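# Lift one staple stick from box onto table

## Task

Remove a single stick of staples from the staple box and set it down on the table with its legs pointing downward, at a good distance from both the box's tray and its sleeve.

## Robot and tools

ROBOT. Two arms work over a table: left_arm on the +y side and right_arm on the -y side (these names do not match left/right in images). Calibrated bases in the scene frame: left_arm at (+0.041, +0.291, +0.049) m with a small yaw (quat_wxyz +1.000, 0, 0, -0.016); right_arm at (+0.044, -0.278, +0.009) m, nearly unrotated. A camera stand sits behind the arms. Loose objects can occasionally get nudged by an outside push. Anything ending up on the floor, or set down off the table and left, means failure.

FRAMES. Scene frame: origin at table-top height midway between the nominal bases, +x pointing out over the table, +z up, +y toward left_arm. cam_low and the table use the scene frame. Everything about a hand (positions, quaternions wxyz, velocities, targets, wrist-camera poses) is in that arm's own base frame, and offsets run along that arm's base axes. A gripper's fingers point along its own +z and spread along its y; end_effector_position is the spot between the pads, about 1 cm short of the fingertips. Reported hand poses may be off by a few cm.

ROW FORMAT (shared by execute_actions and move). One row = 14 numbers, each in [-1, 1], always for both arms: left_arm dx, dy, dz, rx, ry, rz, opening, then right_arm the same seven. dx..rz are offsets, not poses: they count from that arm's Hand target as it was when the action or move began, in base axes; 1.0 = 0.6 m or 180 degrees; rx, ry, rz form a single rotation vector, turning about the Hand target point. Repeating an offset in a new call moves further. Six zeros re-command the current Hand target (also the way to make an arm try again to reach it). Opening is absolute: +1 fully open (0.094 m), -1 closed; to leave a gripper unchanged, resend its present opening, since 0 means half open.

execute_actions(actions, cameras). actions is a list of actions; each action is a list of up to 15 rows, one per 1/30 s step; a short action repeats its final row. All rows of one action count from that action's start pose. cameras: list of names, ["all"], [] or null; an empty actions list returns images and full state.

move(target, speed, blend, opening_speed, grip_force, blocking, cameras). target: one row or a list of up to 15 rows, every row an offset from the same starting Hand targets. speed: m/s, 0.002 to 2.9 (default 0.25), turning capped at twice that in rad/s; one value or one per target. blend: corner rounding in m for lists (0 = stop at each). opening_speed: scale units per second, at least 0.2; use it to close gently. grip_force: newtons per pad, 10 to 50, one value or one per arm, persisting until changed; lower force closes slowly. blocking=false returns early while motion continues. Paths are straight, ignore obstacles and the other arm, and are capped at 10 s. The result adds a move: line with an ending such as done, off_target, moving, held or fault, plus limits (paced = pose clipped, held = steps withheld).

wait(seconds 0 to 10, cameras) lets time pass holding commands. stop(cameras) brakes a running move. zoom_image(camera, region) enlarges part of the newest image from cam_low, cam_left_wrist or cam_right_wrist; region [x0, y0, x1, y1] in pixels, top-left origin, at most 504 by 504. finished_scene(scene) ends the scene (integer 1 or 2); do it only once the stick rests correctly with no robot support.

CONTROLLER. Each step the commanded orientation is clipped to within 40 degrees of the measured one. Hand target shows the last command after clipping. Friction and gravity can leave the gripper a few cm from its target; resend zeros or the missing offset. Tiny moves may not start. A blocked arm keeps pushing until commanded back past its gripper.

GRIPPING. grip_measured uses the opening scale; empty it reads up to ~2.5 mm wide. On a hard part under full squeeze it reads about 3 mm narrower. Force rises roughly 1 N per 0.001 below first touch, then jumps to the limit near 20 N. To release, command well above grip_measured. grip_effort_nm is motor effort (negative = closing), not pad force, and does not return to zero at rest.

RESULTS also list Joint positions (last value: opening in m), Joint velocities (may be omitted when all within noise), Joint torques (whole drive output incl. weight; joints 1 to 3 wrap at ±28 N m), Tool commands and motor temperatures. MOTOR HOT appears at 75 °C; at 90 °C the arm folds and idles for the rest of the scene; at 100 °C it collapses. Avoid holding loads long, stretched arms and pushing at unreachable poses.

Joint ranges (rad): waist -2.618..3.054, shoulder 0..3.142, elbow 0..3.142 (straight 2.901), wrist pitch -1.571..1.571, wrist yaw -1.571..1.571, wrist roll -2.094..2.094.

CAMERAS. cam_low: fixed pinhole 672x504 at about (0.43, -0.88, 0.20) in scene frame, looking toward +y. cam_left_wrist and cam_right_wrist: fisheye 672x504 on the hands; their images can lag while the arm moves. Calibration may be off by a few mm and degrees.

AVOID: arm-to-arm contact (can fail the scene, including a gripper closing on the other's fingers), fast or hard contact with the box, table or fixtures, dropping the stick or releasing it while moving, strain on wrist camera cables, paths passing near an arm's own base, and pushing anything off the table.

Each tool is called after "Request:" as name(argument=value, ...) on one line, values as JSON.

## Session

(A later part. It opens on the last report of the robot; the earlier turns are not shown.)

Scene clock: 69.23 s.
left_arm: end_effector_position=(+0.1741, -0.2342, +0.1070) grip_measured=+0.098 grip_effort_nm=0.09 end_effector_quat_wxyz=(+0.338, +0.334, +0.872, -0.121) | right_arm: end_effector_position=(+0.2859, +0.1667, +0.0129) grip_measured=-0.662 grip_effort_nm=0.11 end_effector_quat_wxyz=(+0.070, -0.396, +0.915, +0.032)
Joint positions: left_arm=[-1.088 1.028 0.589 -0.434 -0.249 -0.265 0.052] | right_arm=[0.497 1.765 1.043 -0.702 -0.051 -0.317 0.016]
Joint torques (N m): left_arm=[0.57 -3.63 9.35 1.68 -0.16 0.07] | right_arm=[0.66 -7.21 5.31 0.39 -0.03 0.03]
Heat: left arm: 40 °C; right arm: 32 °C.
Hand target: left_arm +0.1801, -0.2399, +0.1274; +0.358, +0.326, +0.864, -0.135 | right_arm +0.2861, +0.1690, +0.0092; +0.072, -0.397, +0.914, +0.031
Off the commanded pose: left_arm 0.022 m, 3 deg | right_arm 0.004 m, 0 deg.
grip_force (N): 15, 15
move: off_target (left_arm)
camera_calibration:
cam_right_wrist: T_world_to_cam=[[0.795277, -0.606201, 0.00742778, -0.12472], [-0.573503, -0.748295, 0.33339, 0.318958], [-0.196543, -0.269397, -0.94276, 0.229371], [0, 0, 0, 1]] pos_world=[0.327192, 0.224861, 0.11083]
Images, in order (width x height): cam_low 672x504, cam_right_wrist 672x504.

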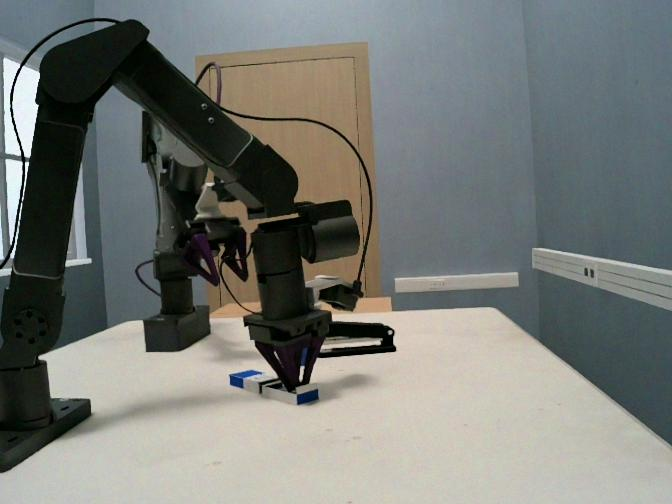

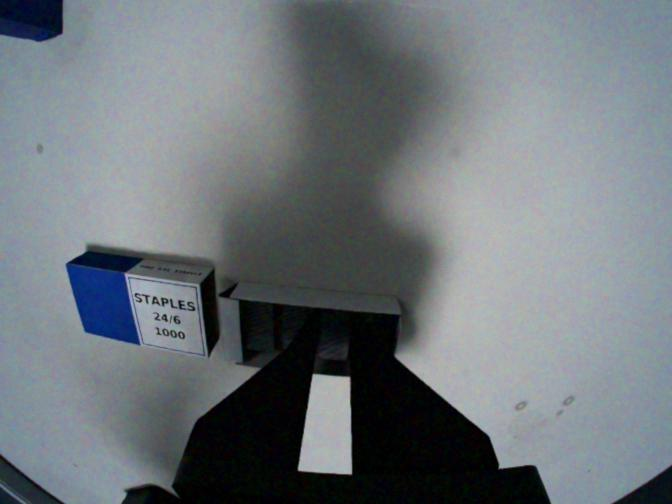

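Request:
move(target=[0, 0, 0, 0, 0, 0, 0.1, -0.0007, 0.0007, -0.0067, 0, 0, 0, -0.66], speed=0.04, cameras=["cam_right_wrist", "cam_low"])

Request:
zoom_image(camera="cam_right_wrist", region=[290, 295, 390, 375])

Request:
zoom_image(camera="cam_low", region=[240, 350, 340, 420])

Scene clock: 70.93 s.
left_arm: end_effector_position=(+0.1741, -0.2342, +0.1070) grip_measured=+0.098 grip_effort_nm=0.09 end_effector_quat_wxyz=(+0.338, +0.334, +0.872, -0.121) | right_arm: end_effector_position=(+0.2860, +0.1665, +0.0091) grip_measured=-0.662 grip_effort_nm=0.11 end_effector_quat_wxyz=(+0.071, -0.395, +0.915, +0.032)
Joint positions: left_arm=[-1.088 1.028 0.589 -0.434 -0.249 -0.265 0.052] | right_arm=[0.497 1.772 1.034 -0.686 -0.05 -0.315 0.016]
Joint torques (N m): left_arm=[0.58 -3.63 9.35 1.68 -0.16 0.07] | right_arm=[0.84 -7.17 5.26 0.4 -0.04 0.04]
Heat: left arm: 41 °C; right arm: 32 °C.
Hand target: left_arm +0.1801, -0.2399, +0.1274; +0.358, +0.326, +0.864, -0.135 | right_arm +0.2857, +0.1694, +0.0052; +0.072, -0.397, +0.914, +0.031
Off the commanded pose: left_arm 0.022 m, 3 deg | right_arm 0.005 m, 0 deg.
grip_force (N): 15, 15
move: off_target (left_arm)
camera_calibration:
cam_right_wrist: T_world_to_cam=[[0.794007, -0.60785, 0.0084373, -0.12421], [-0.575371, -0.746956, 0.333175, 0.320469], [-0.196218, -0.269398, -0.942827, 0.225654], [0, 0, 0, 1]] pos_world=[0.32729, 0.224666, 0.107029]
Images, in order (width x height): cam_low 672x504, cam_right_wrist 672x504.

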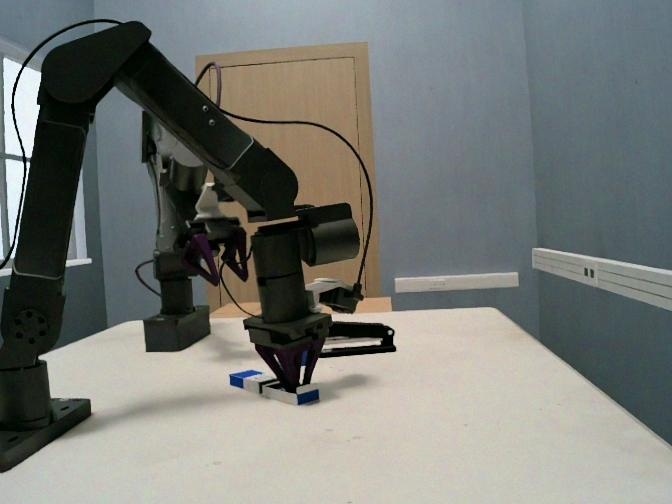

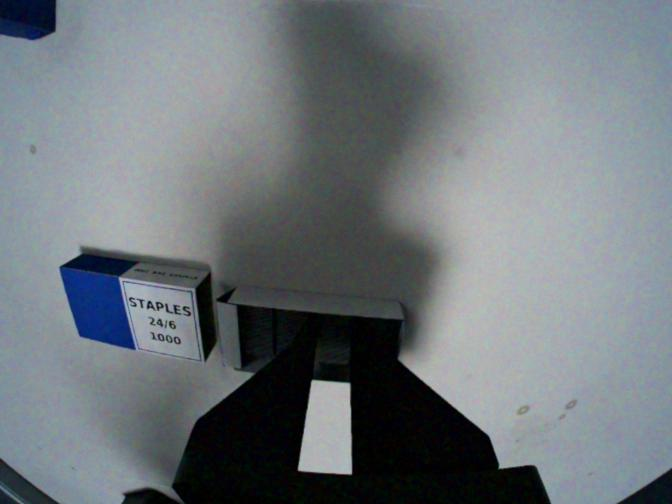

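Scaled by 5.040 from the camera's 672x504 image, which has a finer 960x720 frame.

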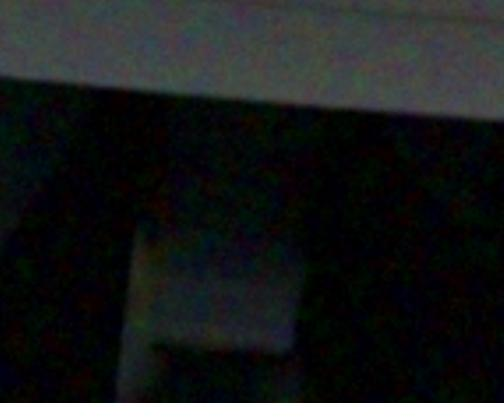

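Scaled by 5.040 from the camera's 672x504 image, which has a finer 960x720 frame.

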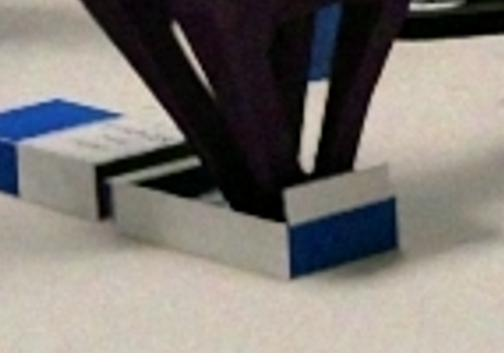

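Request:
move(target=[0, 0, 0, 0, 0, 0, 0.1, 0, 0, -0.0068, 0, 0, 0, -0.66], speed=0.03, cameras=["cam_right_wrist"])

Request:
zoom_image(camera="cam_right_wrist", region=[290, 300, 390, 380])

Scene clock: 72.07 s.
left_arm: end_effector_position=(+0.1741, -0.2342, +0.1070) grip_measured=+0.098 grip_effort_nm=0.09 end_effector_quat_wxyz=(+0.338, +0.334, +0.872, -0.121) | right_arm: end_effector_position=(+0.2859, +0.1665, +0.0061) grip_measured=-0.662 grip_effort_nm=0.11 end_effector_quat_wxyz=(+0.071, -0.395, +0.915, +0.032)
Joint positions: left_arm=[-1.088 1.028 0.589 -0.434 -0.249 -0.265 0.052] | right_arm=[0.497 1.778 1.027 -0.674 -0.05 -0.315 0.016]
Joint torques (N m): left_arm=[0.58 -3.63 9.33 1.68 -0.16 0.07] | right_arm=[0.85 -7.13 5.07 0.43 -0.04 0.04]
Heat: left arm: 41 °C; right arm: 32 °C.
Hand target: left_arm +0.1801, -0.2399, +0.1274; +0.358, +0.326, +0.864, -0.135 | right_arm +0.2856, +0.1693, +0.0011; +0.072, -0.397, +0.914, +0.031
Off the commanded pose: left_arm 0.022 m, 3 deg | right_arm 0.006 m, 0 deg.
grip_force (N): 15, 15
move: off_target (left_arm)
camera_calibration:
cam_right_wrist: T_world_to_cam=[[0.794076, -0.607762, 0.00827325, -0.12421], [-0.575174, -0.746957, 0.333511, 0.321369], [-0.196516, -0.269592, -0.94271, 0.222955], [0, 0, 0, 1]] pos_world=[0.32729, 0.224665, 0.10403]
Images, in order (width x height): cam_right_wrist 672x504.

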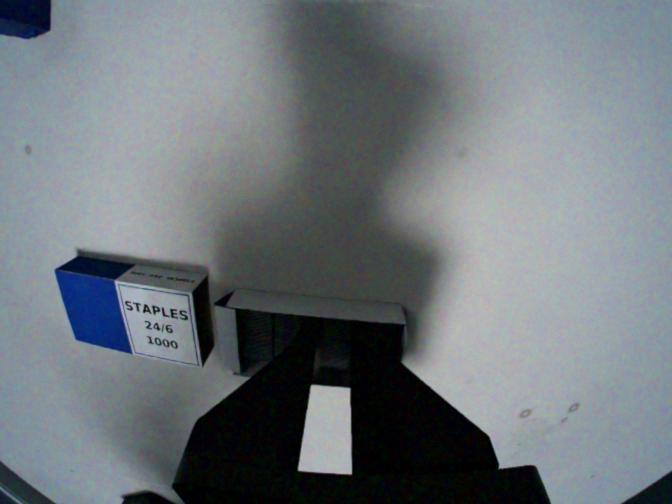

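Scaled by 5.040 from the camera's 672x504 image, which has a finer 960x720 frame.

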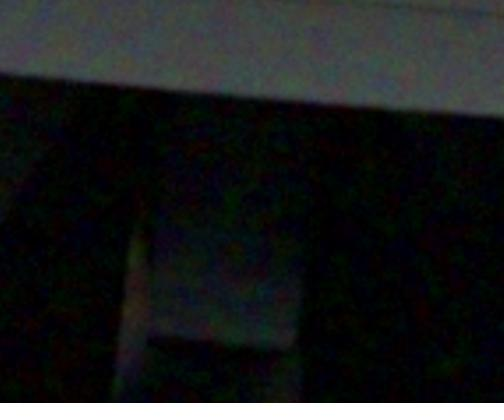

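Request:
move(target=[0, 0, 0, 0, 0, 0, 0.1, 0, 0, 0, 0, 0, 0, -0.85], opening_speed=0.2, cameras=["cam_right_wrist"])

Request:
zoom_image(camera="cam_right_wrist", region=[290, 300, 390, 380])

Scene clock: 73.57 s.
left_arm: end_effector_position=(+0.1741, -0.2342, +0.1070) grip_measured=+0.098 grip_effort_nm=0.09 end_effector_quat_wxyz=(+0.338, +0.334, +0.872, -0.121) | right_arm: end_effector_position=(+0.2868, +0.1659, +0.0062) grip_measured=-0.722 grip_effort_nm=-0.37 end_effector_quat_wxyz=(+0.072, -0.395, +0.915, +0.029)
Joint positions: left_arm=[-1.088 1.028 0.589 -0.434 -0.249 -0.265 0.052] | right_arm=[0.497 1.778 1.027 -0.672 -0.045 -0.315 0.013]
Joint torques (N m): left_arm=[0.58 -3.64 9.33 1.68 -0.16 0.07] | right_arm=[0.84 -7.05 5.08 0.42 -0.09 0.03]
Heat: left arm: 41 °C; right arm: 32 °C.
Hand target: left_arm +0.1801, -0.2399, +0.1274; +0.358, +0.326, +0.864, -0.135 | right_arm +0.2857, +0.1694, +0.0011; +0.072, -0.397, +0.914, +0.031
Off the commanded pose: left_arm 0.022 m, 3 deg | right_arm 0.006 m, 0 deg.
grip_force (N): 15, 15
move: off_target (left_arm)
camera_calibration:
cam_right_wrist: T_world_to_cam=[[0.793543, -0.608363, 0.0135496, -0.125035], [-0.577126, -0.745365, 0.3337, 0.321698], [-0.192911, -0.272625, -0.942582, 0.222454], [0, 0, 0, 1]] pos_world=[0.327794, 0.224362, 0.104024]
Images, in order (width x height): cam_right_wrist 672x504.

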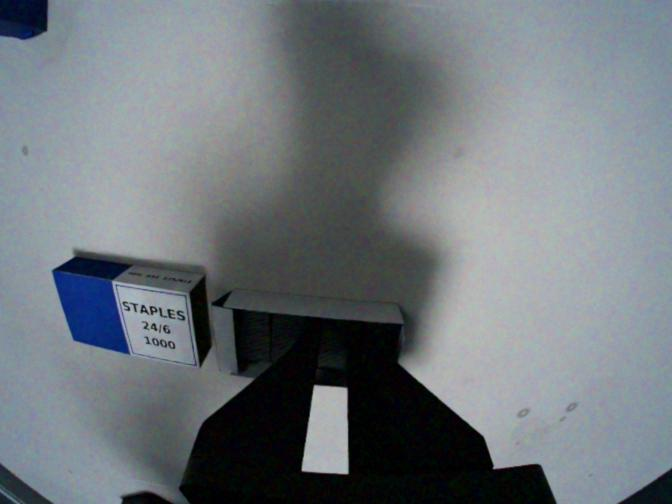

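Scaled by 5.040 from the camera's 672x504 image, which has a finer 960x720 frame.

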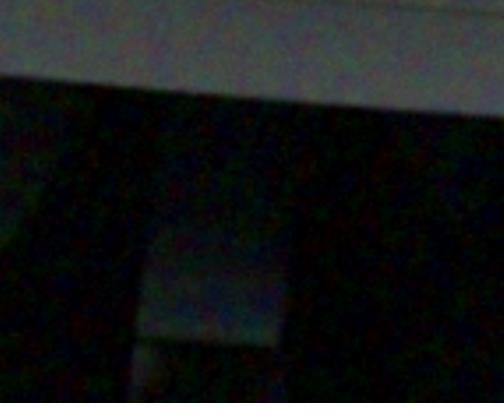

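Request:
move(target=[0, 0, 0, 0, 0, 0, 0.1, 0.0158, 0.0092, 0.042, 0, 0, 0, -0.85], speed=0.06, cameras=["cam_right_wrist", "cam_low"])

Request:
zoom_image(camera="cam_right_wrist", region=[210, 270, 430, 400])

Request:
zoom_image(camera="cam_low", region=[220, 340, 340, 430])

Scene clock: 75.07 s.
left_arm: end_effector_position=(+0.1741, -0.2342, +0.1070) grip_measured=+0.098 grip_effort_nm=0.09 end_effector_quat_wxyz=(+0.338, +0.334, +0.872, -0.121) | right_arm: end_effector_position=(+0.2916, +0.1685, +0.0218) grip_measured=-0.722 grip_effort_nm=-0.37 end_effector_quat_wxyz=(+0.066, -0.395, +0.916, +0.029)
Joint positions: left_arm=[-1.088 1.028 0.589 -0.434 -0.249 -0.265 0.052] | right_arm=[0.497 1.778 1.099 -0.755 -0.045 -0.314 0.013]
Joint torques (N m): left_arm=[0.58 -3.63 9.35 1.68 -0.16 0.07] | right_arm=[0.9 -7.8 7.9 0.2 -0.09 0.04]
Heat: left arm: 41 °C; right arm: 32 °C.
Hand target: left_arm +0.1801, -0.2399, +0.1274; +0.358, +0.326, +0.864, -0.135 | right_arm +0.2951, +0.1748, +0.0262; +0.072, -0.397, +0.914, +0.031
Off the commanded pose: left_arm 0.022 m, 3 deg | right_arm 0.009 m, 1 deg.
grip_force (N): 15, 15
move: off_target (left_arm)
camera_calibration:
cam_right_wrist: T_world_to_cam=[[0.793244, -0.608838, 0.00896007, -0.12719], [-0.574307, -0.743203, 0.343249, 0.319825], [-0.202324, -0.277426, -0.939202, 0.242225], [0, 0, 0, 1]] pos_world=[0.333579, 0.227456, 0.118858]
Images, in order (width x height): cam_low 672x504, cam_right_wrist 672x504.

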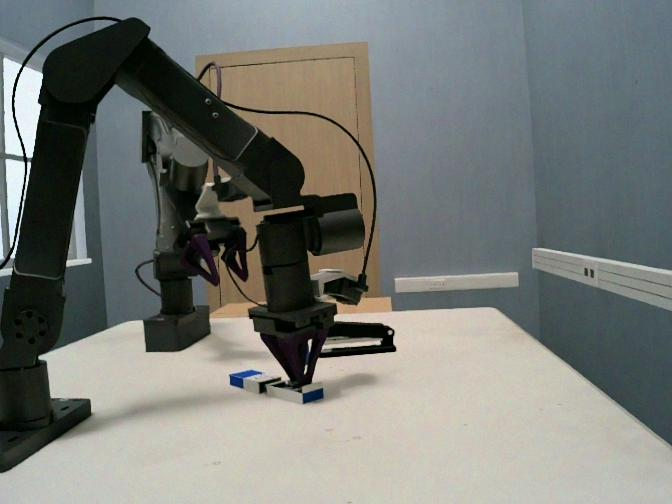

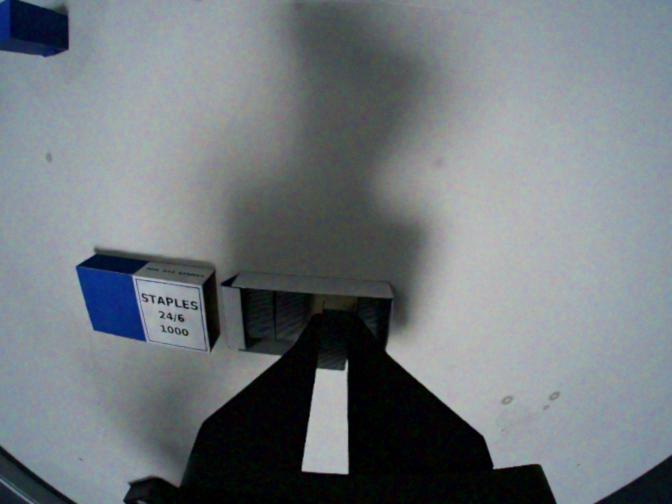

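Scaled by 2.291 from the camera's 672x504 image, which has a finer 960x720 frame.

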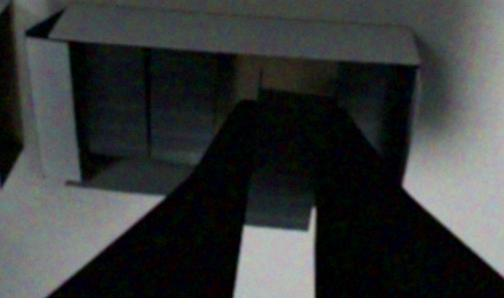

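Scaled by 4.200 from the camera's 672x504 image, which has a finer 960x720 frame.

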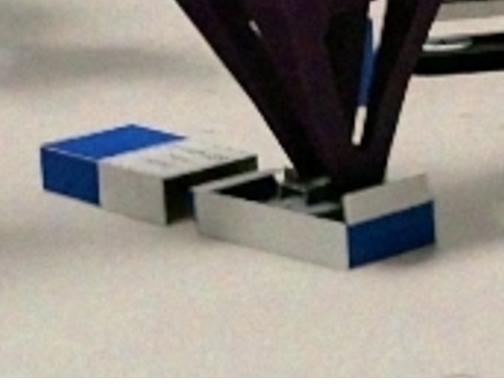

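Request:
move(target=[[0, 0, 0, 0, 0, 0, 0.1, 0, 0, 0.125, 0, 0, 0, -0.85], [0, 0, 0, 0, 0, 0, 0.1, 0.0698, -0.3697, 0.125, 0, 0, -0.2111, -0.85], [0, 0, 0, 0, 0, 0, 0.1, 0.0698, -0.3697, 0.03, 0, 0, -0.2111, -0.85]], speed=0.18, blend=[0.03, 0.03, 0], cameras=["all"])

Request:
zoom_image(camera="cam_right_wrist", region=[250, 250, 430, 390])

Request:
zoom_image(camera="cam_low", region=[240, 330, 400, 450])

Scene clock: 79.10 s.
left_arm: end_effector_position=(+0.1741, -0.2342, +0.1070) grip_measured=+0.098 grip_effort_nm=0.09 end_effector_quat_wxyz=(+0.338, +0.334, +0.872, -0.121) | right_arm: end_effector_position=(+0.3327, -0.0452, +0.0439) grip_measured=-0.722 grip_effort_nm=-0.37 end_effector_quat_wxyz=(+0.069, -0.078, +0.994, +0.006)
Joint positions: left_arm=[-1.088 1.028 0.589 -0.434 -0.249 -0.265 0.052] | right_arm=[-0.162 1.746 1.156 -0.85 -0.045 -0.317 0.013]
Joint torques (N m): left_arm=[0.57 -3.64 9.33 1.68 -0.16 0.07] | right_arm=[-0.49 -7.99 6.12 0.35 -0.11 -0.05]
Heat: left arm: 41 °C; right arm: 32 °C.
Hand target: left_arm +0.1801, -0.2399, +0.1274; +0.358, +0.326, +0.864, -0.135 | right_arm +0.3370, -0.0470, +0.0444; +0.078, -0.078, +0.994, +0.006
Off the commanded pose: left_arm 0.022 m, 3 deg | right_arm 0.005 m, 1 deg.
grip_force (N): 15, 15
move: off_target (left_arm); blend cut to 0.0285 m at target 2
camera_calibration:
cam_left_wrist: T_world_to_cam=[[-0.584829, -0.808439, 0.0663383, -0.097791], [-0.797214, 0.557753, -0.231, 0.327845], [0.149749, -0.187981, -0.97069, 0.154673], [0, 0, 0, 1]] pos_world=[0.18101, -0.232839, 0.232359]
cam_right_wrist: T_world_to_cam=[[0.256753, -0.966451, 0.0070147, -0.127733], [-0.906642, -0.238337, 0.348132, 0.310153], [-0.334781, -0.095744, -0.937419, 0.264293], [0, 0, 0, 1]] pos_world=[0.402474, -0.024222, 0.140675]

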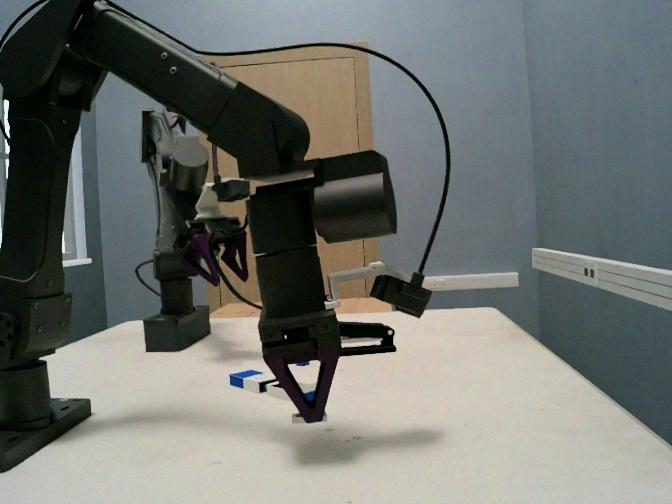

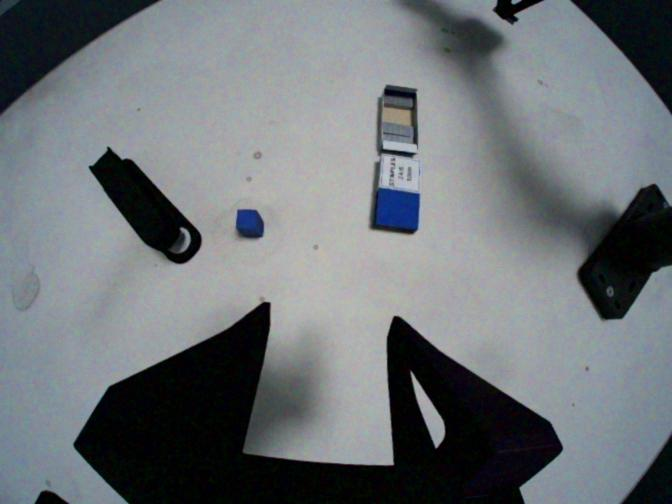

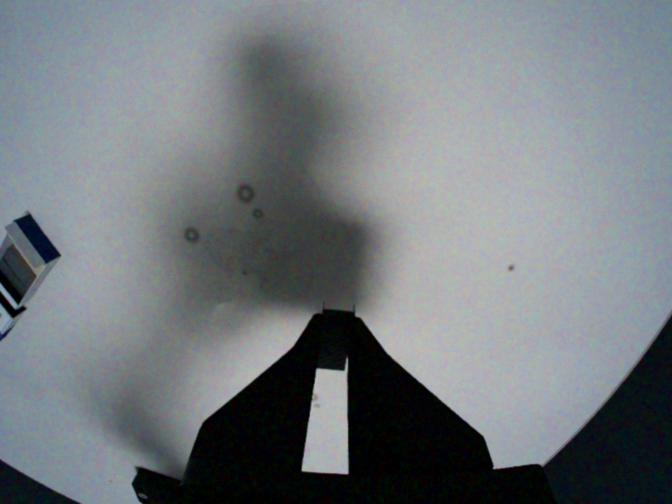

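Scaled by 2.800 from the camera's 672x504 image, which has a finer 960x720 frame.

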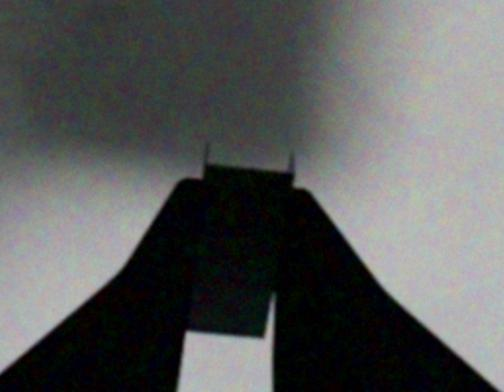

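Scaled by 3.150 from the camera's 672x504 image, which has a finer 960x720 frame.

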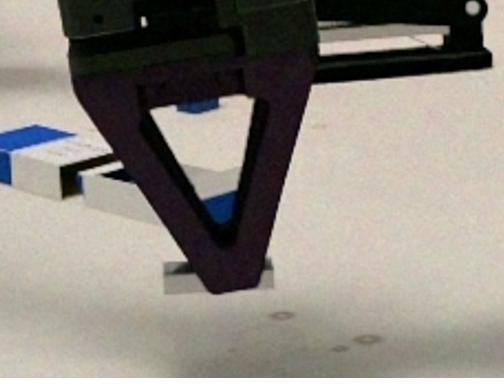

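Request:
move(target=[0, 0, 0, 0, 0, 0, 0.1, 0, 0, -0.06, 0, 0, 0, -0.85], speed=0.08, cameras=["cam_right_wrist", "cam_low"])

Request:
zoom_image(camera="cam_low", region=[260, 360, 380, 450])

Scene clock: 81.13 s.
left_arm: end_effector_position=(+0.1741, -0.2342, +0.1070) grip_measured=+0.098 grip_effort_nm=0.09 end_effector_quat_wxyz=(+0.338, +0.334, +0.872, -0.121) | right_arm: end_effector_position=(+0.3348, -0.0455, +0.0108) grip_measured=-0.722 grip_effort_nm=-0.37 end_effector_quat_wxyz=(+0.074, -0.078, +0.994, +0.005)
Joint positions: left_arm=[-1.088 1.028 0.589 -0.434 -0.249 -0.265 0.052] | right_arm=[-0.162 1.798 1.074 -0.706 -0.045 -0.317 0.013]
Joint torques (N m): left_arm=[0.58 -3.64 9.33 1.68 -0.17 0.07] | right_arm=[-0.51 -7.71 5.48 0.39 -0.1 -0.06]
Heat: left arm: 41 °C; right arm: 32 °C.
Hand target: left_arm +0.1801, -0.2399, +0.1274; +0.358, +0.326, +0.864, -0.135 | right_arm +0.3370, -0.0470, +0.0083; +0.078, -0.078, +0.994, +0.006
Off the commanded pose: left_arm 0.022 m, 3 deg | right_arm 0.004 m, 1 deg.
grip_force (N): 15, 15
move: off_target (left_arm)
camera_calibration:
cam_right_wrist: T_world_to_cam=[[0.25661, -0.966454, 0.0108978, -0.128277], [-0.90989, -0.237758, 0.339957, 0.324763], [-0.325962, -0.0971522, -0.940378, 0.230922], [0, 0, 0, 1]] pos_world=[0.403687, -0.024324, 0.108146]
Images, in order (width x height): cam_low 672x504, cam_right_wrist 672x504.

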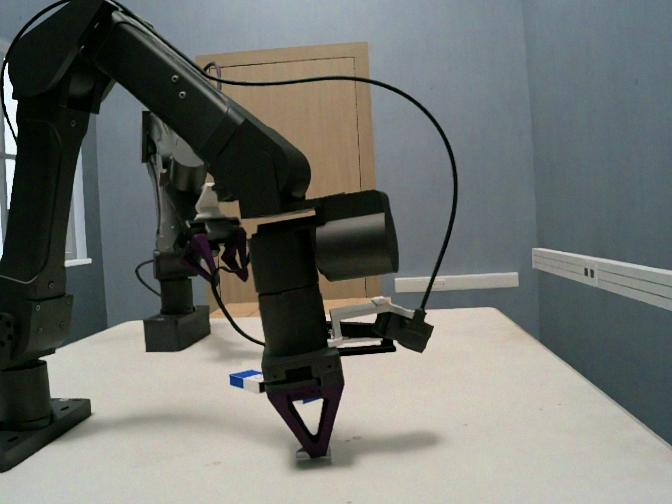

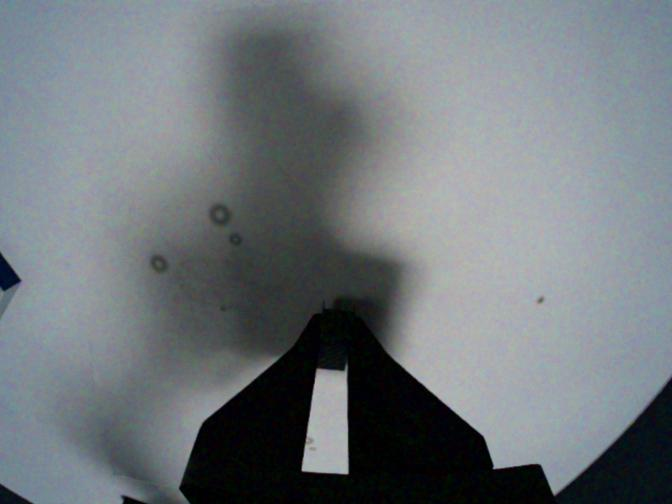

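Scaled by 4.200 from the camera's 672x504 image, which has a finer 960x720 frame.

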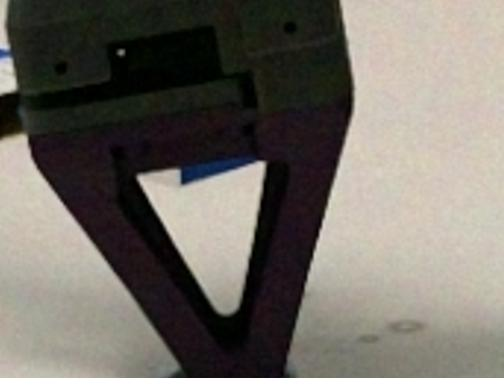

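Request:
zoom_image(camera="cam_low", region=[275, 415, 365, 480])

Scaled by 5.600 from the camera's 672x504 image, which has a finer 960x720 frame.

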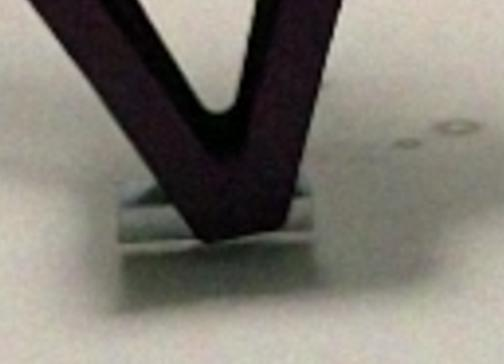

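Request:
move(target=[0, 0, 0, 0, 0, 0, 0.1, 0, 0, -0.0058, 0, 0, 0, -0.85], speed=0.04, cameras=["cam_low"])

Request:
zoom_image(camera="cam_low", region=[275, 415, 365, 480])

Scene clock: 82.33 s.
left_arm: end_effector_position=(+0.1741, -0.2342, +0.1070) grip_measured=+0.098 grip_effort_nm=0.09 end_effector_quat_wxyz=(+0.338, +0.334, +0.872, -0.121) | right_arm: end_effector_position=(+0.3363, -0.0458, +0.0100) grip_measured=-0.722 grip_effort_nm=-0.37 end_effector_quat_wxyz=(+0.078, -0.079, +0.994, +0.004)
Joint positions: left_arm=[-1.088 1.028 0.589 -0.434 -0.249 -0.265 0.052] | right_arm=[-0.162 1.798 1.069 -0.693 -0.045 -0.317 0.013]
Joint torques (N m): left_arm=[0.57 -3.64 9.35 1.68 -0.16 0.07] | right_arm=[-0.49 -7.17 5.3 0.42 -0.11 -0.05]
Heat: left arm: 42 °C; right arm: 32 °C.
Hand target: left_arm +0.1801, -0.2399, +0.1274; +0.358, +0.326, +0.864, -0.135 | right_arm +0.3370, -0.0470, +0.0048; +0.078, -0.078, +0.994, +0.006
Off the commanded pose: left_arm 0.022 m, 3 deg | right_arm 0.005 m, 0 deg.
grip_force (N): 15, 15
move: off_target (left_arm)
Images, in order (width x height): cam_low 672x504.

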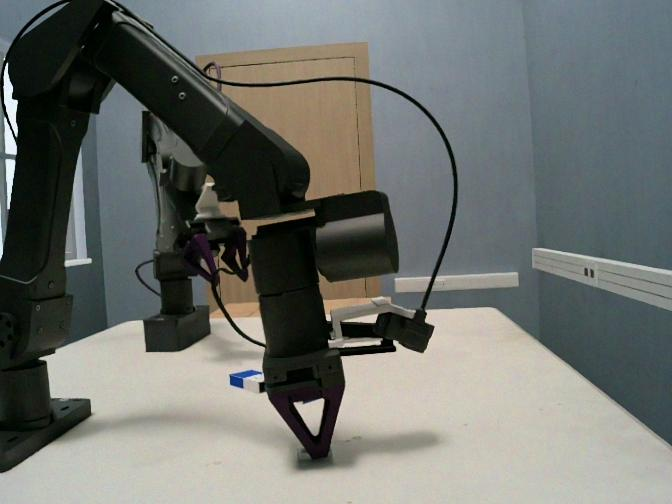

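Scaled by 5.600 from the camera's 672x504 image, which has a finer 960x720 frame.

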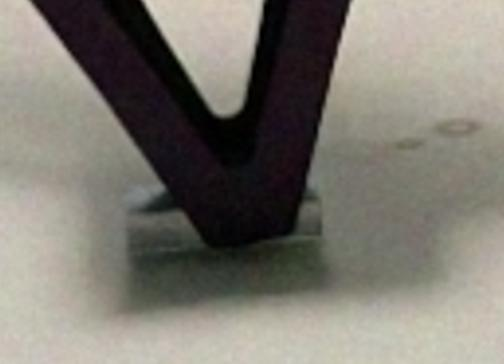

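Request:
move(target=[0, 0, 0, 0, 0, 0, 0.1, 0, 0, -0.005, 0, 0, 0, -0.85], speed=0.04, cameras=["cam_low"])

Request:
zoom_image(camera="cam_low", region=[275, 415, 365, 480])

Scene clock: 83.53 s.
left_arm: end_effector_position=(+0.1741, -0.2342, +0.1070) grip_measured=+0.098 grip_effort_nm=0.09 end_effector_quat_wxyz=(+0.338, +0.334, +0.872, -0.121) | right_arm: end_effector_position=(+0.3359, -0.0457, +0.0061) grip_measured=-0.722 grip_effort_nm=-0.37 end_effector_quat_wxyz=(+0.076, -0.079, +0.994, +0.005)
Joint positions: left_arm=[-1.088 1.028 0.589 -0.434 -0.249 -0.265 0.052] | right_arm=[-0.162 1.806 1.064 -0.682 -0.045 -0.317 0.013]
Joint torques (N m): left_arm=[0.58 -3.63 9.35 1.68 -0.16 0.07] | right_arm=[-0.49 -7.47 5.2 0.33 -0.11 -0.06]
Heat: left arm: 42 °C; right arm: 32 °C.
Hand target: left_arm +0.1801, -0.2399, +0.1274; +0.358, +0.326, +0.864, -0.135 | right_arm +0.3370, -0.0470, +0.0018; +0.078, -0.078, +0.994, +0.006
Off the commanded pose: left_arm 0.022 m, 3 deg | right_arm 0.005 m, 0 deg.
grip_force (N): 15, 15
move: off_target (left_arm)
Images, in order (width x height): cam_low 672x504.

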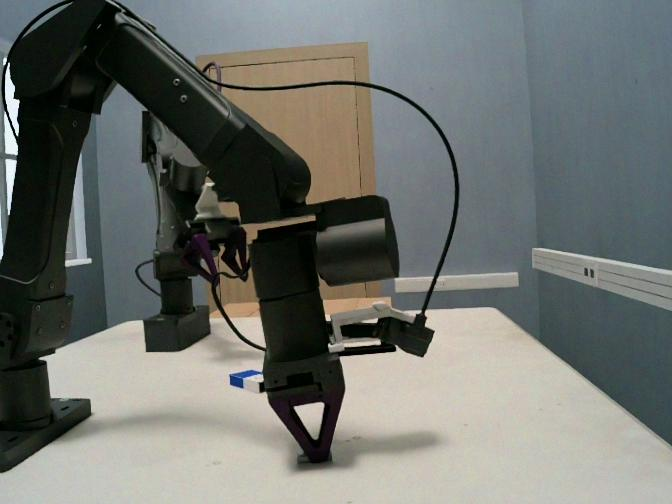

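Scaled by 5.600 from the camera's 672x504 image, which has a finer 960x720 frame.

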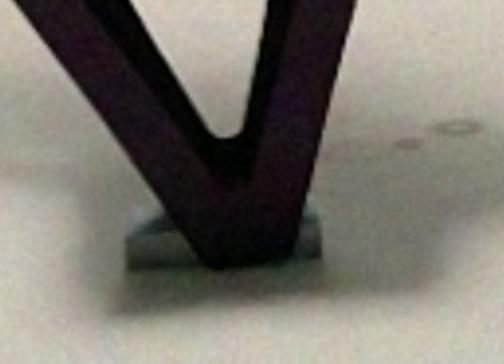

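Request:
move(target=[0, 0, 0, 0, 0, 0, 0.1, 0, 0, -0.0033, 0, 0, 0, -0.85], speed=0.03, cameras=["cam_low"])

Request:
zoom_image(camera="cam_low", region=[275, 415, 365, 480])

Scene clock: 84.43 s.
left_arm: end_effector_position=(+0.1741, -0.2342, +0.1070) grip_measured=+0.098 grip_effort_nm=0.09 end_effector_quat_wxyz=(+0.338, +0.334, +0.872, -0.121) | right_arm: end_effector_position=(+0.3381, -0.0461, +0.0064) grip_measured=-0.722 grip_effort_nm=-0.37 end_effector_quat_wxyz=(+0.080, -0.079, +0.994, +0.004)
Joint positions: left_arm=[-1.088 1.028 0.589 -0.434 -0.249 -0.265 0.052] | right_arm=[-0.162 1.806 1.064 -0.673 -0.045 -0.317 0.013]
Joint torques (N m): left_arm=[0.58 -3.64 9.33 1.68 -0.16 0.07] | right_arm=[-0.49 -7.15 4.9 0.37 -0.1 -0.05]
Heat: left arm: 42 °C; right arm: 32 °C.
Hand target: left_arm +0.1801, -0.2399, +0.1274; +0.358, +0.326, +0.864, -0.135 | right_arm +0.3370, -0.0470, -0.0002; +0.078, -0.078, +0.994, +0.006
Off the commanded pose: left_arm 0.022 m, 3 deg | right_arm 0.007 m, 0 deg.
grip_force (N): 15, 15
move: off_target (left_arm)
Images, in order (width x height): cam_low 672x504.

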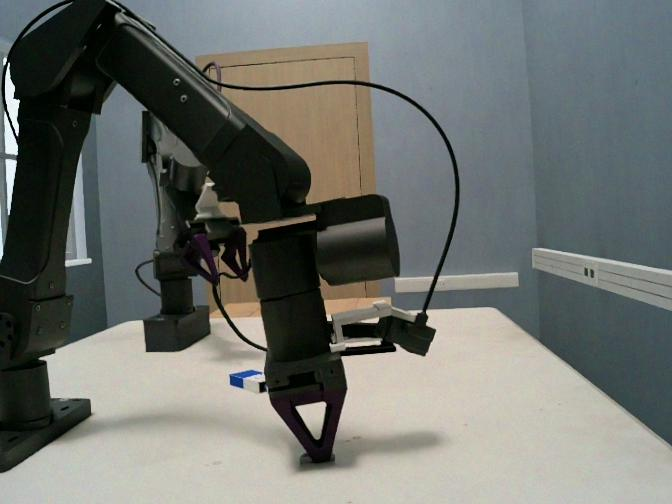

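Scaled by 5.600 from the camera's 672x504 image, which has a finer 960x720 frame.

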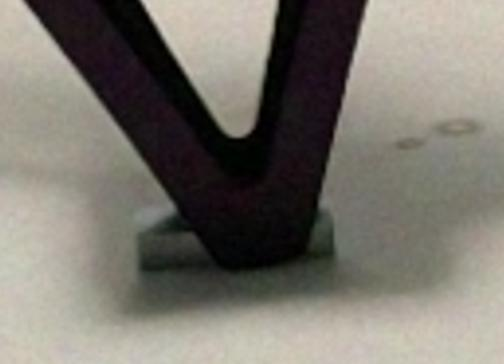

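Request:
move(target=[0, 0, 0, 0, 0, 0, 0.1, -0.0025, 0, -0.0033, 0, 0, 0, -0.85], speed=0.03, cameras=["cam_low"])

Request:
zoom_image(camera="cam_low", region=[275, 415, 365, 480])

Scene clock: 85.57 s.
left_arm: end_effector_position=(+0.1741, -0.2342, +0.1070) grip_measured=+0.098 grip_effort_nm=0.09 end_effector_quat_wxyz=(+0.338, +0.334, +0.872, -0.121) | right_arm: end_effector_position=(+0.3379, -0.0461, +0.0058) grip_measured=-0.722 grip_effort_nm=-0.37 end_effector_quat_wxyz=(+0.081, -0.079, +0.994, +0.003)
Joint positions: left_arm=[-1.088 1.028 0.589 -0.434 -0.249 -0.265 0.052] | right_arm=[-0.162 1.806 1.061 -0.669 -0.045 -0.317 0.013]
Joint torques (N m): left_arm=[0.58 -3.63 9.33 1.68 -0.16 0.07] | right_arm=[-0.57 -7.25 4.3 0.46 -0.11 -0.07]
Heat: left arm: 42 °C; right arm: 32 °C.
Hand target: left_arm +0.1801, -0.2399, +0.1274; +0.358, +0.326, +0.864, -0.135 | right_arm +0.3355, -0.0470, -0.0021; +0.078, -0.078, +0.994, +0.006
Off the commanded pose: left_arm 0.022 m, 3 deg | right_arm 0.008 m, 0 deg.
grip_force (N): 15, 15
move: off_target (left_arm)
Images, in order (width x height): cam_low 672x504.

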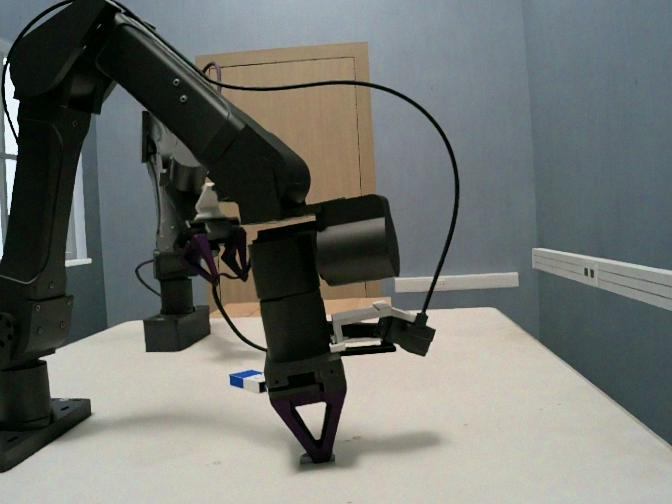

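Scaled by 5.600 from the camera's 672x504 image, which has a finer 960x720 frame.

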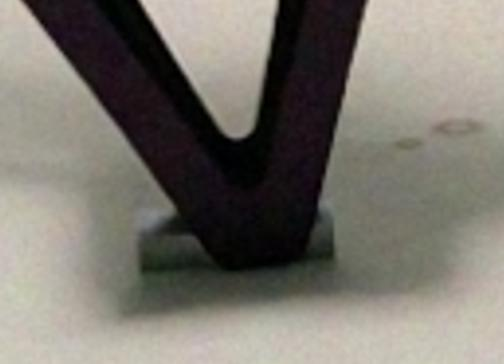

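Request:
move(target=[0, 0, 0, 0, 0, 0, 0.1, 0, 0, -0.0033, 0, 0, 0, -0.85], speed=0.03, cameras=["cam_low", "cam_right_wrist"])

Request:
zoom_image(camera="cam_low", region=[275, 415, 365, 480])

Request:
zoom_image(camera="cam_right_wrist", region=[280, 270, 400, 390])

Scene clock: 86.53 s.
left_arm: end_effector_position=(+0.1741, -0.2342, +0.1070) grip_measured=+0.098 grip_effort_nm=0.09 end_effector_quat_wxyz=(+0.338, +0.334, +0.872, -0.121) | right_arm: end_effector_position=(+0.3378, -0.0460, +0.0055) grip_measured=-0.722 grip_effort_nm=-0.37 end_effector_quat_wxyz=(+0.081, -0.079, +0.994, +0.003)
Joint positions: left_arm=[-1.088 1.028 0.589 -0.434 -0.249 -0.265 0.052] | right_arm=[-0.162 1.806 1.059 -0.668 -0.045 -0.317 0.013]
Joint torques (N m): left_arm=[0.57 -3.63 9.35 1.68 -0.16 0.07] | right_arm=[-0.57 -6.94 4.05 0.51 -0.11 -0.06]
Heat: left arm: 42 °C; right arm: 32 °C.
Hand target: left_arm +0.1801, -0.2399, +0.1274; +0.358, +0.326, +0.864, -0.135 | right_arm +0.3354, -0.0469, -0.0042; +0.078, -0.078, +0.994, +0.006
Off the commanded pose: left_arm 0.022 m, 3 deg | right_arm 0.010 m, 0 deg.
grip_force (N): 15, 15
move: off_target (left_arm)
camera_calibration:
cam_right_wrist: T_world_to_cam=[[0.25641, -0.966422, 0.0168209, -0.129446], [-0.914648, -0.236973, 0.32751, 0.330791], [-0.312527, -0.099362, -0.944698, 0.222253], [0, 0, 0, 1]] pos_world=[0.405208, -0.0246275, 0.103802]
Images, in order (width x height): cam_low 672x504, cam_right_wrist 672x504.

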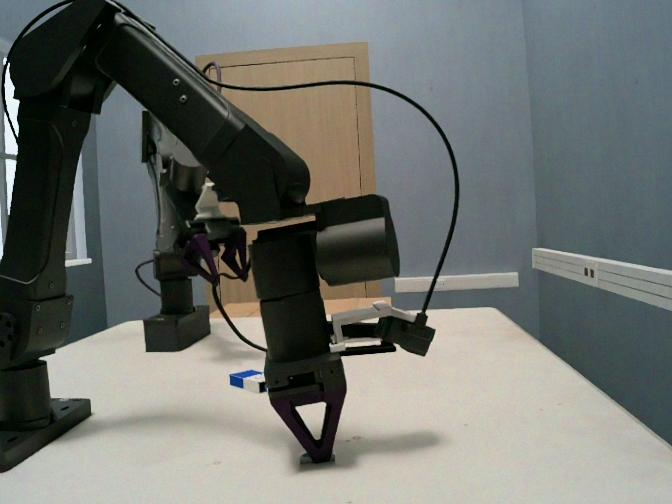

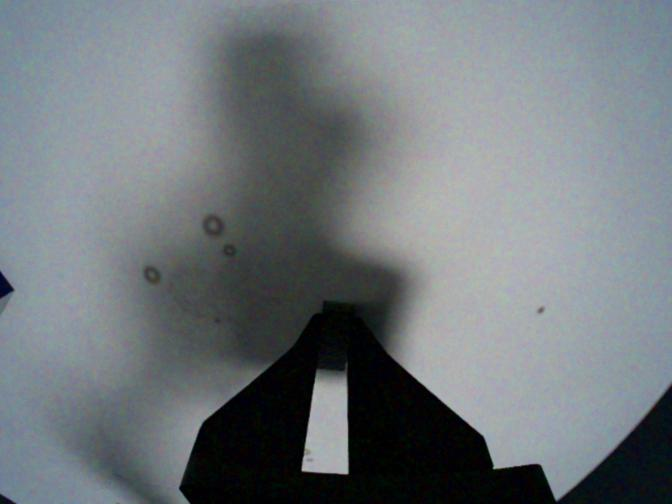

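Scaled by 5.600 from the camera's 672x504 image, which has a finer 960x720 frame.

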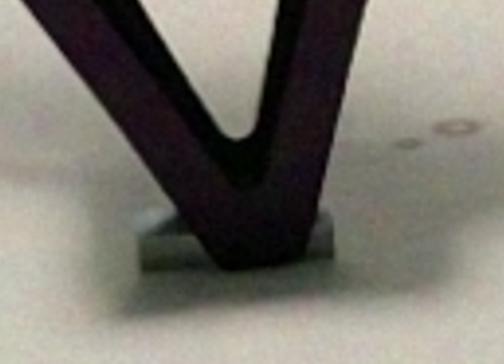

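Scaled by 4.200 from the camera's 672x504 image, which has a finer 960x720 frame.

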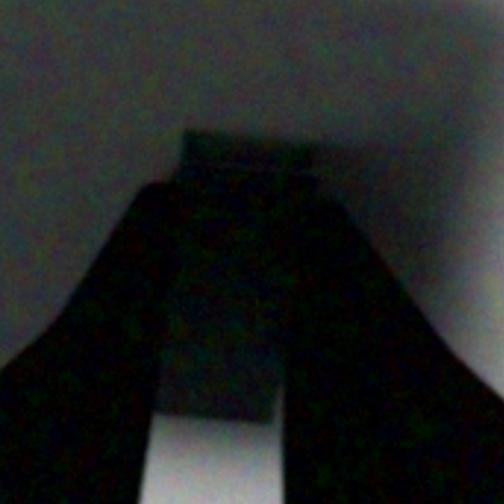

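Request:
move(target=[[0, 0, 0, 0, 0, 0, 0.1, 0, 0, 0.009, 0, 0, 0, -0.85], [0, 0, 0, 0, 0, 0, 0.1, 0, 0, 0.009, 0, 0, 0, -0.5]], speed=0.03, opening_speed=0.3, cameras=["cam_low", "cam_right_wrist"])

Request:
zoom_image(camera="cam_low", region=[275, 415, 365, 480])

Request:
zoom_image(camera="cam_right_wrist", region=[280, 270, 400, 390])

Scene clock: 89.23 s.
left_arm: end_effector_position=(+0.1741, -0.2342, +0.1070) grip_measured=+0.098 grip_effort_nm=0.09 end_effector_quat_wxyz=(+0.338, +0.334, +0.872, -0.121) | right_arm: end_effector_position=(+0.3367, -0.0429, +0.0055) grip_measured=-0.502 grip_effort_nm=0.13 end_effector_quat_wxyz=(+0.080, -0.079, +0.994, +0.012)
Joint positions: left_arm=[-1.088 1.028 0.589 -0.434 -0.249 -0.265 0.052] | right_arm=[-0.162 1.806 1.059 -0.674 -0.061 -0.317 0.023]
Joint torques (N m): left_arm=[0.57 -3.64 9.33 1.68 -0.16 0.07] | right_arm=[-0.57 -7.77 4.94 0.37 0.07 -0.07]
Heat: left arm: 42 °C; right arm: 32 °C.
Hand target: left_arm +0.1801, -0.2399, +0.1274; +0.358, +0.326, +0.864, -0.135 | right_arm +0.3355, -0.0470, +0.0012; +0.078, -0.078, +0.994, +0.006
Off the commanded pose: left_arm 0.022 m, 3 deg | right_arm 0.006 m, 1 deg.
grip_force (N): 15, 15
move: off_target (left_arm)
camera_calibration:
cam_right_wrist: T_world_to_cam=[[0.258776, -0.965937, -0.000144911, -0.126887], [-0.912946, -0.244629, 0.326629, 0.32975], [-0.315538, -0.0843915, -0.945153, 0.223819], [0, 0, 0, 1]] pos_world=[0.404502, -0.0230099, 0.103819]
Images, in order (width x height): cam_low 672x504, cam_right_wrist 672x504.

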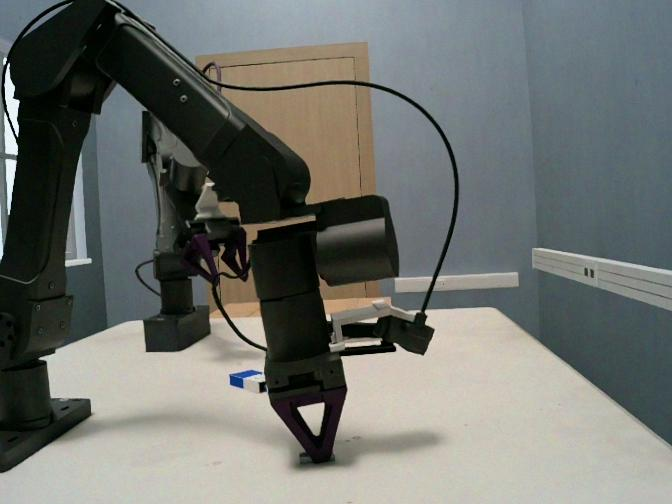

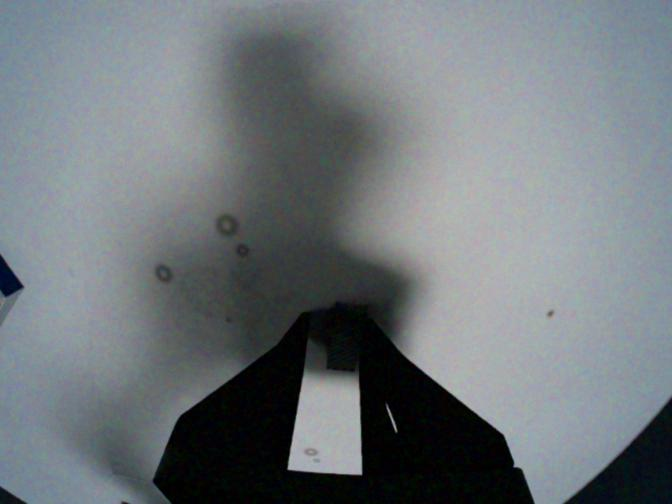

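Scaled by 5.600 from the camera's 672x504 image, which has a finer 960x720 frame.

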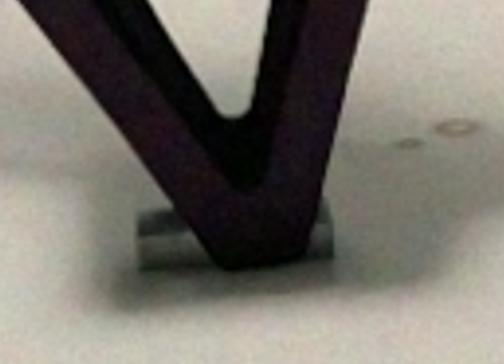

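Scaled by 4.200 from the camera's 672x504 image, which has a finer 960x720 frame.

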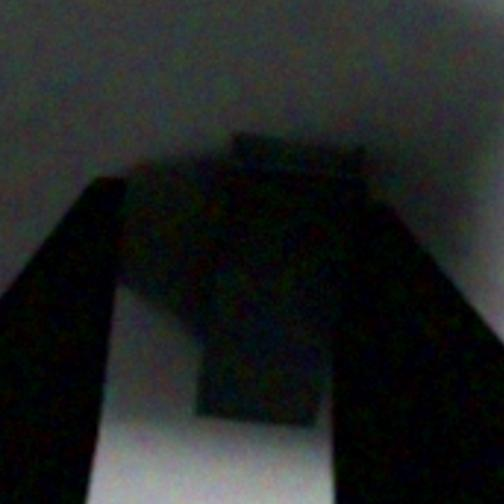

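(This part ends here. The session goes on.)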